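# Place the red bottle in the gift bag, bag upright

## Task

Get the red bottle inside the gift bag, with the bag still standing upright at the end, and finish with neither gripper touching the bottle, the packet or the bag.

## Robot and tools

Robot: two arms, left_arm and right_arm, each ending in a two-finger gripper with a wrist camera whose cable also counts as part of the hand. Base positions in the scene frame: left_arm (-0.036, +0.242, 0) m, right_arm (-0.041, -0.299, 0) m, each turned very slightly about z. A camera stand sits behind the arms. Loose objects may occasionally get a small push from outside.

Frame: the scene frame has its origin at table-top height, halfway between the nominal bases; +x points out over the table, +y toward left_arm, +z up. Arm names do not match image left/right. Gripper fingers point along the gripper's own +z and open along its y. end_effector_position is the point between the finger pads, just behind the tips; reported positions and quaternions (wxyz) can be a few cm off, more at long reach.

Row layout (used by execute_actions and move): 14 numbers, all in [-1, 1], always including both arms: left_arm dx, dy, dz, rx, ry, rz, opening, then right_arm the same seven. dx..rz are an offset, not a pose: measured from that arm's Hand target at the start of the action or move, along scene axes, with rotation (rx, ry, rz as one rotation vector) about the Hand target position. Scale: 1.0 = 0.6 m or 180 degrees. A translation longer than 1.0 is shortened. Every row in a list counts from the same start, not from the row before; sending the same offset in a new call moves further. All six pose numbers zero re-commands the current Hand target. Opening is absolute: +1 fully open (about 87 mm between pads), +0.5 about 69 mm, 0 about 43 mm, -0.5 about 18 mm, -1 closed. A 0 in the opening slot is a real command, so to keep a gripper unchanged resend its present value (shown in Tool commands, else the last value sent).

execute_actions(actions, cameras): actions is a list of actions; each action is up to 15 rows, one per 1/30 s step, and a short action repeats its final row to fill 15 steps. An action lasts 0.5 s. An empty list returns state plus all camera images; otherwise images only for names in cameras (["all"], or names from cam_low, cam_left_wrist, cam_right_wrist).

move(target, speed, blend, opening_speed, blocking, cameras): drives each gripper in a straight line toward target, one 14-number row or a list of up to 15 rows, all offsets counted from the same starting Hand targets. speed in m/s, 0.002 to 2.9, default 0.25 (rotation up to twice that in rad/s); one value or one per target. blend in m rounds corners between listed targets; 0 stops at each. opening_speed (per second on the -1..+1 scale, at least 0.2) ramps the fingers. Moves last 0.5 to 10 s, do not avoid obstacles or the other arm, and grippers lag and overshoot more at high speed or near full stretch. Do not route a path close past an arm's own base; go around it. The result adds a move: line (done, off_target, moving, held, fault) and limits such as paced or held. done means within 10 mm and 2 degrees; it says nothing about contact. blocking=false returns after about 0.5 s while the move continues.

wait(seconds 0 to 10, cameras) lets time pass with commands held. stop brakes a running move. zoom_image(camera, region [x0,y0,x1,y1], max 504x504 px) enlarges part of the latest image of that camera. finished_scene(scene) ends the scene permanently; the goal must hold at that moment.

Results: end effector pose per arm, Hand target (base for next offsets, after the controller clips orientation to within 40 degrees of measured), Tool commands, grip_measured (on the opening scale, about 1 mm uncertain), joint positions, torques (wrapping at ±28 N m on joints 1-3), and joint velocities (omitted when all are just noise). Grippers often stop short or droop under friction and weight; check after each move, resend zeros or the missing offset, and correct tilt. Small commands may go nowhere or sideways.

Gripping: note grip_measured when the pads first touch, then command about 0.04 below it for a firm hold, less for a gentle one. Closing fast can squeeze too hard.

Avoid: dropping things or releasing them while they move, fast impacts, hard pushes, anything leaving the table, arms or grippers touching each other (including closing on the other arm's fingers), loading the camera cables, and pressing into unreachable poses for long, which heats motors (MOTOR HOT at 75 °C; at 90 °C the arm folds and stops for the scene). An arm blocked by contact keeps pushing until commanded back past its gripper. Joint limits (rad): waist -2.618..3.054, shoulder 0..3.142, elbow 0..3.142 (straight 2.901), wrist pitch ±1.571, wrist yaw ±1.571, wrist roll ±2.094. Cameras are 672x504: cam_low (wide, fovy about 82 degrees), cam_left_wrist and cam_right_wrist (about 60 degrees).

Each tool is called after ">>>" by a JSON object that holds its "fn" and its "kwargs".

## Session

>>> {"fn": "execute_actions", "kwargs": {"actions": [], "cameras": ["cam_low"]}}

Scene clock: 0.00 s.
left_arm: end_effector_position=(+0.3414, +0.2342, +0.0376) grip_measured=+0.971 end_effector_quat_wxyz=(+0.562, -0.001, +0.827, +0.034) | right_arm: end_effector_position=(+0.3440, -0.3052, +0.0411) grip_measured=+1.000 end_effector_quat_wxyz=(+0.562, +0.036, +0.824, -0.059)
Joint positions: left_arm=[-0.064 1.577 0.357 0.842 -0.134 0.005 0.985] | right_arm=[0.046 1.593 0.391 0.824 0.209 0.022 1]
Joint velocities: within noise
Joint torques (N m): no reading
Heat: left arm: 29 °C; right arm: 30 °C.
Hand target: left_arm +0.3497, +0.2369, +0.0521; +0.581, -0.009, +0.813, +0.035 | right_arm +0.3511, -0.3011, +0.0538; +0.579, +0.036, +0.813, -0.052
Tool commands: left_gripper/opening=+1.0 right_gripper/opening=+1.0
Images, in order (width x height): cam_low 672x504.

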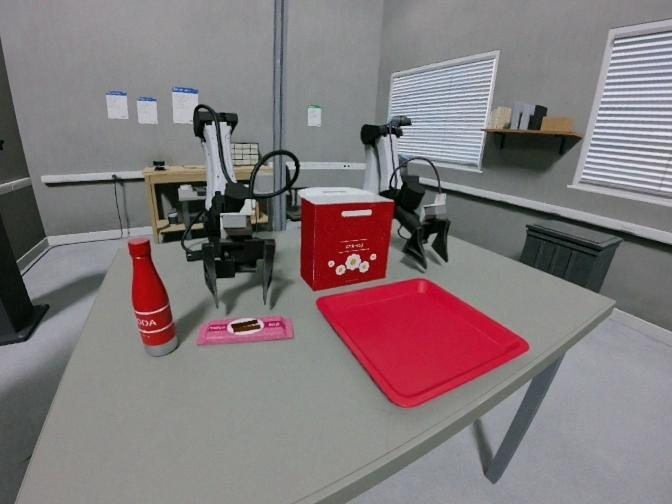

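>>> {"fn": "move", "kwargs": {"target": [[-0.1,0,0.35,0,0,0,1,-0.1,-0.05,0.4,0,0.08,0,0.5],[-0.415,0.042,0.62,0,0,0,1,0.007,-0.262,0.43,0,0.195,0,0.5]], "blend": [0.08,0], "cameras": ["all"], "speed": 0.35}}

Scene clock: 11.30 s.
left_arm: end_effector_position=(+0.1022, +0.2578, +0.4267) grip_measured=+0.971 end_effector_quat_wxyz=(+0.591, +0.000, +0.806, +0.033) | right_arm: end_effector_position=(+0.3568, -0.4654, +0.3073) grip_measured=+0.500 end_effector_quat_wxyz=(+0.305, +0.036, +0.949, -0.070)
Joint positions: left_arm=[-0.276 0.798 1.817 -1.342 -0.333 -0.053 0.985] | right_arm=[-0.431 2.068 2.663 -1.532 -0.081 -0.299 0.75]
Joint torques (N m): left_arm=[-0.58 3.9 4.66 1.54 -0.34 -0.31] | right_arm=[-0.09 -7.95 6.89 1.09 -0.37 -0.21]
Heat: left arm: 32 °C; right arm: 32 °C.
Hand target: left_arm +0.1007, +0.2621, +0.4241; +0.581, -0.009, +0.813, +0.035 | right_arm +0.3553, -0.4583, +0.3118; +0.307, +0.018, +0.950, -0.060
Off the commanded pose: left_arm 0.005 m, 2 deg | right_arm 0.009 m, 2 deg.
move: done

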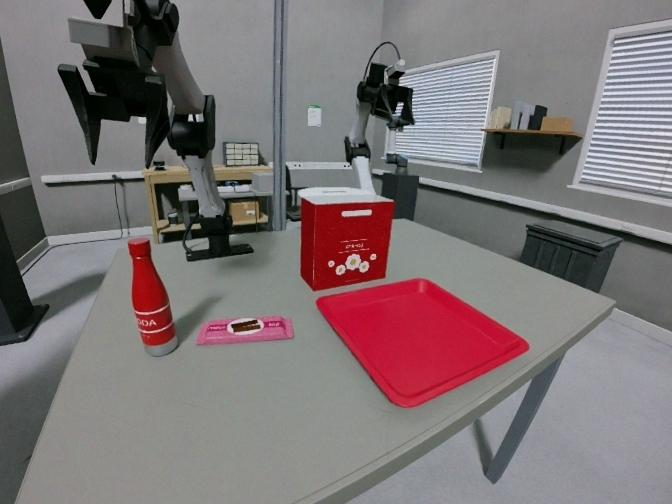

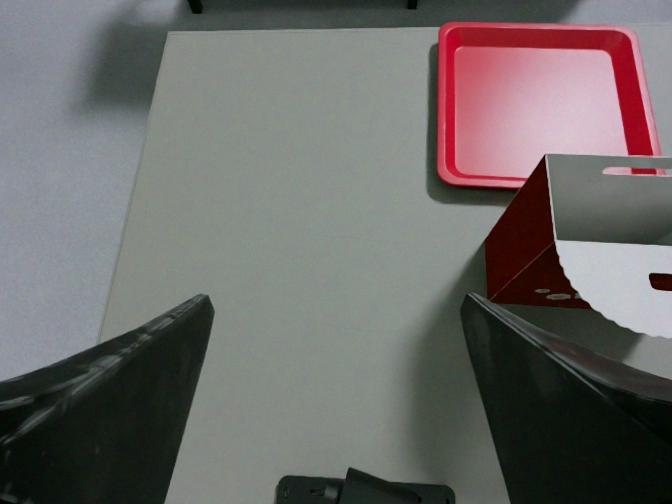

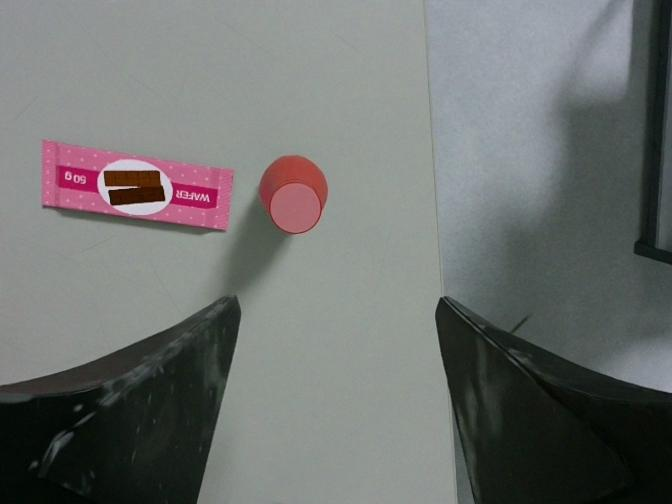

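>>> {"fn": "move", "kwargs": {"target": [0,0,0,0,0,0,1,0.04,0.016,-0.211,0,0,0,0.6], "cameras": ["cam_right_wrist"], "speed": 0.2}}

Scene clock: 34.50 s.
left_arm: end_effector_position=(+0.1021, +0.2586, +0.4267) grip_measured=+0.971 end_effector_quat_wxyz=(+0.590, -0.002, +0.806, +0.035) | right_arm: end_effector_position=(+0.3693, -0.4503, +0.1650) grip_measured=+0.600 end_effector_quat_wxyz=(+0.265, +0.018, +0.963, -0.049)
Joint positions: left_arm=[-0.27 0.798 1.817 -1.342 -0.333 -0.053 0.985] | right_arm=[-0.388 1.849 1.738 -0.918 -0.081 -0.299 0.8]
Joint torques (N m): left_arm=[0.42 3.75 4.52 1.58 -0.16 -0.23] | right_arm=[0.59 -11.85 5.08 1.71 -0.05 0.21]
Heat: left arm: 32 °C; right arm: 37 °C.
Hand target: left_arm +0.1006, +0.2616, +0.4244; +0.582, -0.011, +0.812, +0.040 (not the last commanded pose) | right_arm +0.3793, -0.4487, +0.1852; +0.307, +0.018, +0.950, -0.060
Off the commanded pose: left_arm 0.005 m, 2 deg | right_arm 0.023 m, 5 deg.
move: off_target (right_arm)
Images, in order (width x height): cam_right_wrist 672x504.

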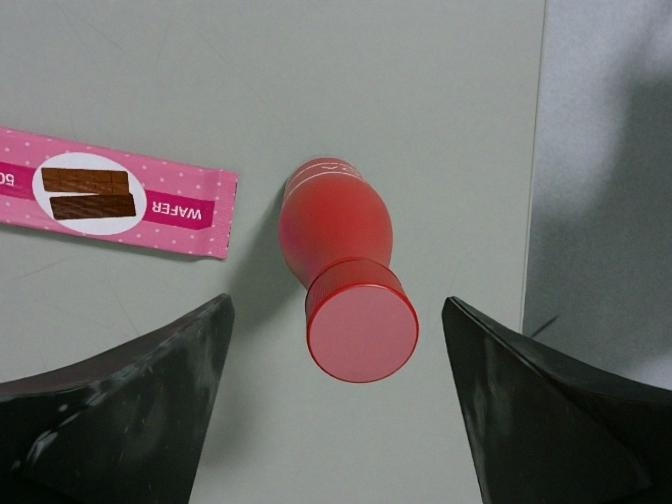

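>>> {"fn": "move", "kwargs": {"target": [[0,0,0,0,0,0,1,0,-0.011,0,0,0,0,0.6],[0,0,0,0,0,0,1,0,-0.011,0,0,0,0,-0.4],[0,0,0,0,0,0,1,0,-0.011,0.05,0,0,0,-0.4],[0,0,0,0,0,0,1,-0.1,0.09,0.42,0,-0.03,0,-0.4],[0,0,0,0,0,0,1,-0.174,0.738,0.41,0,-0.03,0.11,-0.4]], "blend": [0,0,0.014,0.05,0], "opening_speed": 1.5, "cameras": ["all"], "speed": [0.1,0.1,0.1,0.2,0.22]}}

Scene clock: 58.00 s.
left_arm: end_effector_position=(+0.1021, +0.2586, +0.4267) grip_measured=+0.971 end_effector_quat_wxyz=(+0.590, -0.002, +0.806, +0.035) | right_arm: end_effector_position=(+0.2611, -0.0161, +0.3916) grip_measured=-0.264 end_effector_quat_wxyz=(+0.460, -0.194, +0.865, +0.052)
Joint positions: left_arm=[-0.27 0.798 1.817 -1.342 -0.333 -0.053 0.985] | right_arm=[0.894 2.006 2.83 -1.523 0.474 0.258 0.368]
Joint torques (N m): left_arm=[0.43 3.79 4.52 1.58 -0.17 -0.22] | right_arm=[0.1 -8.09 6.48 2.59 0.61 0.18]
Heat: left arm: 32 °C; right arm: 43 °C.
Hand target: left_arm +0.1006, +0.2616, +0.4244; +0.582, -0.011, +0.812, +0.040 | right_arm +0.2749, -0.0059, +0.4312; +0.357, -0.142, +0.923, -0.005
Off the commanded pose: left_arm 0.004 m, 2 deg | right_arm 0.043 m, 16 deg.
elbow stopped short (right arm): the move would have taken joint 3 (elbow) straighter than the controller allows.
move: off_target (right_arm); target 2's new opening was sent with right_arm's hand 0.023 m and 5 deg from that target

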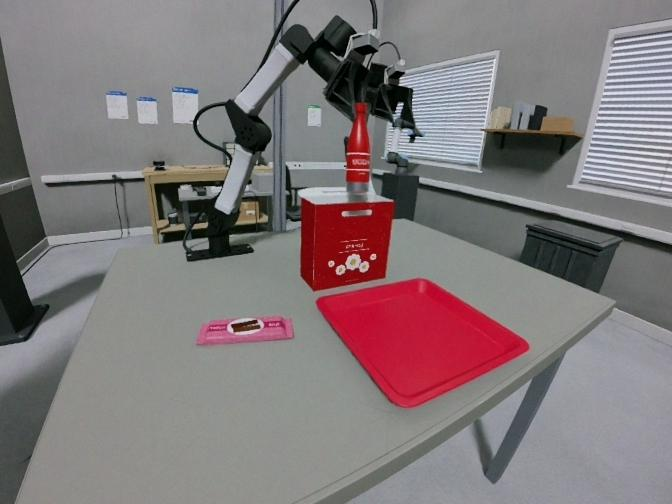

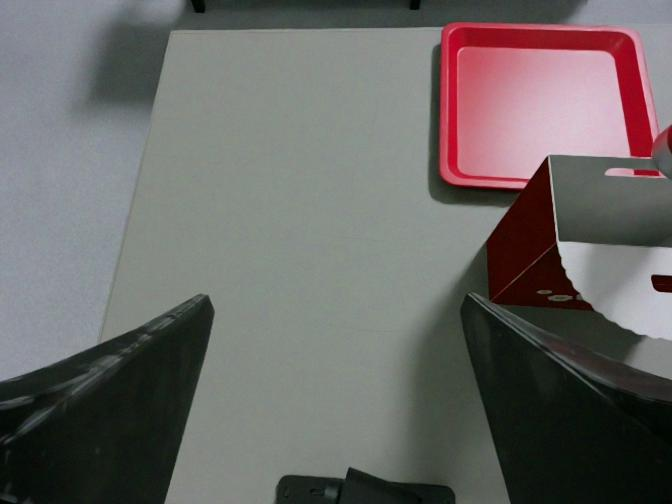

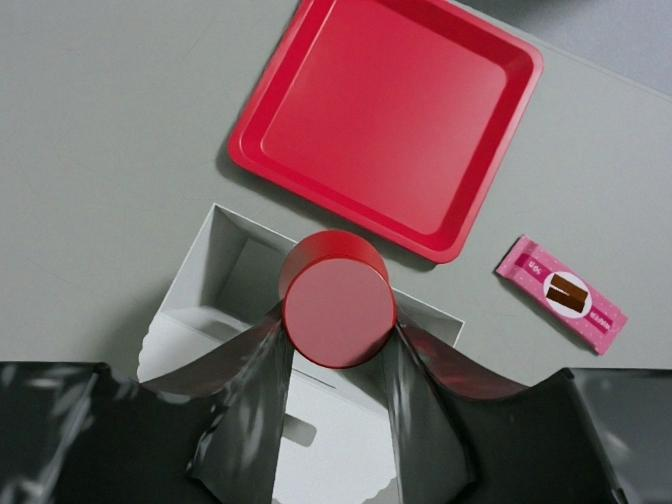

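>>> {"fn": "move", "kwargs": {"target": [[0,0,0,0,0,0,1,-0.041,0,-0.072,0,-0.01,0,-0.4],[0,0,0,0,0,0,1,-0.025,0.003,-0.2,0,-0.03,0,-0.4]], "cameras": ["all"], "speed": 0.11}}

Scene clock: 76.40 s.
left_arm: end_effector_position=(+0.1021, +0.2586, +0.4267) grip_measured=+0.971 end_effector_quat_wxyz=(+0.590, -0.002, +0.806, +0.035) | right_arm: end_effector_position=(+0.2486, -0.0029, +0.2760) grip_measured=-0.264 end_effector_quat_wxyz=(+0.335, -0.177, +0.925, -0.039)
Joint positions: left_arm=[-0.27 0.798 1.817 -1.342 -0.333 -0.053 0.985] | right_arm=[0.938 1.999 2.391 -1.487 0.519 0.462 0.368]
Joint torques (N m): left_arm=[0.43 3.78 4.52 1.58 -0.17 -0.23] | right_arm=[-0.65 -13.46 4.74 1.75 0.86 0.19]
Heat: left arm: 32 °C; right arm: 45 °C.
Hand target: left_arm +0.1006, +0.2616, +0.4244; +0.582, -0.011, +0.812, +0.040 | right_arm +0.2599, -0.0041, +0.3112; +0.400, -0.142, +0.906, -0.012
Off the commanded pose: left_arm 0.004 m, 2 deg | right_arm 0.037 m, 9 deg.
elbow stopped short (right arm): the move would have taken joint 3 (elbow) straighter than the controller allows.
move: off_target (right_arm)

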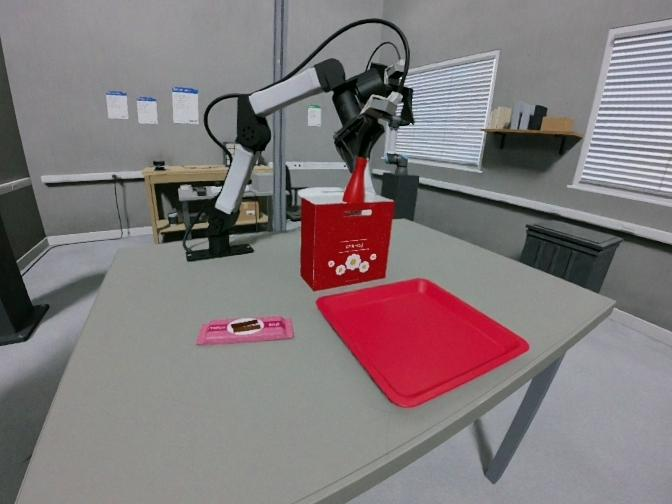

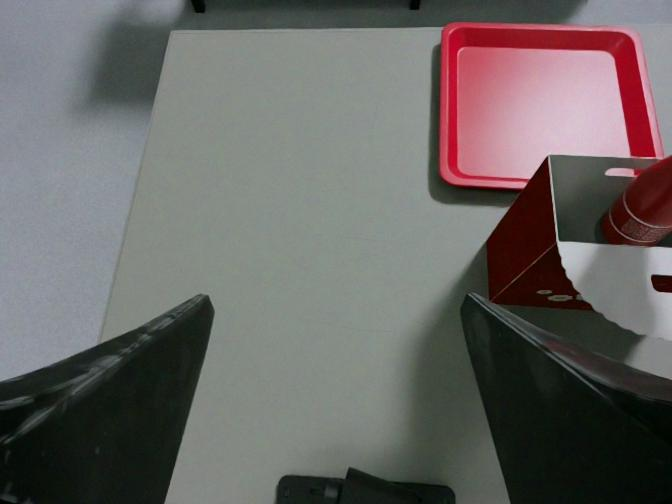

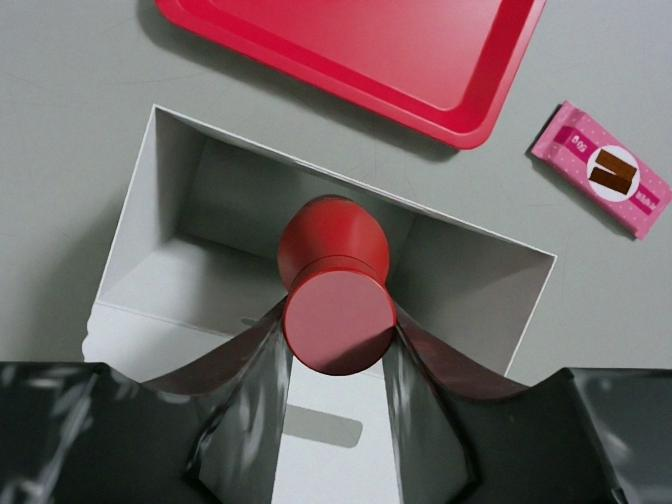

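>>> {"fn": "move", "kwargs": {"target": [[0,0,0,0,0,0,1,0.016,0,-0.14,0,0,0,-0.4],[0,0,0,0,0,0,1,0.018,0,-0.177,0,0,0,-0.4],[0,0,0,0,0,0,1,0.018,0,-0.177,0,0,0,0.2],[0,0,0,0,0,0,1,-0.046,-0.015,-0.03,0,0,0,0.2],[0,0,0,0,0,0,1,-0.056,-0.02,0.1,0,0,0,0.2]], "blend": [0.02,0,0,0.03,0], "opening_speed": 0.7, "speed": [0.08,0.05,0.05,0.1,0.2], "cameras": ["all"]}}

Scene clock: 96.80 s.
left_arm: end_effector_position=(+0.1021, +0.2586, +0.4267) grip_measured=+0.971 end_effector_quat_wxyz=(+0.590, -0.002, +0.806, +0.035) | right_arm: end_effector_position=(+0.2294, -0.0107, +0.3665) grip_measured=+0.200 end_effector_quat_wxyz=(+0.433, -0.145, +0.889, +0.031)
Joint positions: left_arm=[-0.27 0.798 1.817 -1.342 -0.333 -0.053 0.985] | right_arm=[0.997 1.932 2.631 -1.549 0.592 0.476 0.6]
Joint torques (N m): left_arm=[0.44 3.77 4.52 1.58 -0.16 -0.23] | right_arm=[0.68 -6.52 5.33 1.11 0.51 -0.15]
Heat: left arm: 33 °C; right arm: 55 °C.
Hand target: left_arm +0.1006, +0.2616, +0.4244; +0.582, -0.011, +0.812, +0.040 | right_arm +0.2263, -0.0161, +0.3712; +0.400, -0.142, +0.906, -0.012
Off the commanded pose: left_arm 0.004 m, 2 deg | right_arm 0.008 m, 6 deg.
joint sent to its limit (right arm) — joint 4 (wrist pitch), lower limit. The joint targets are off in position and orientation.
move: off_target (right_arm); blend cut to 0.0111 m at target 1; target 3's new opening was sent with right_arm's hand 0.039 m and 9 deg from that target

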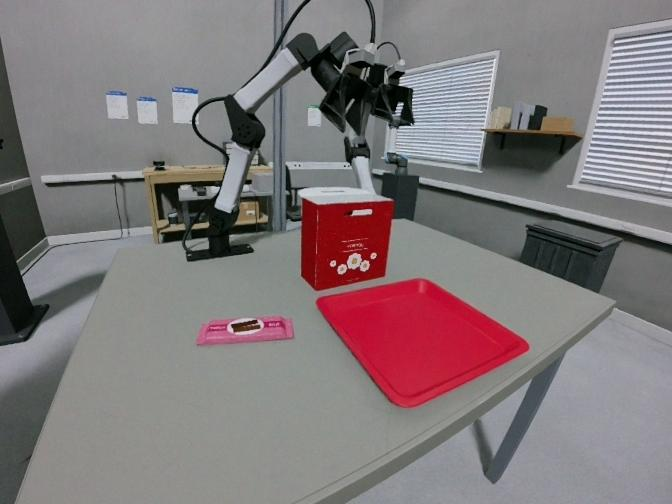

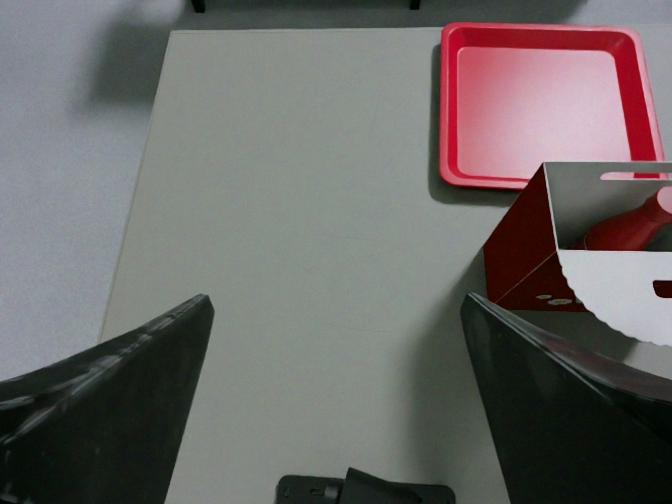

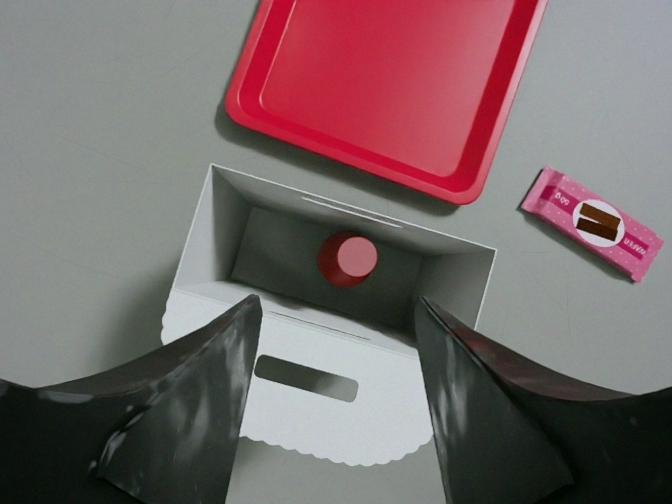

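>>> {"fn": "finished_scene", "kwargs": {"scene": 3}}

The scene is finished: the task was done.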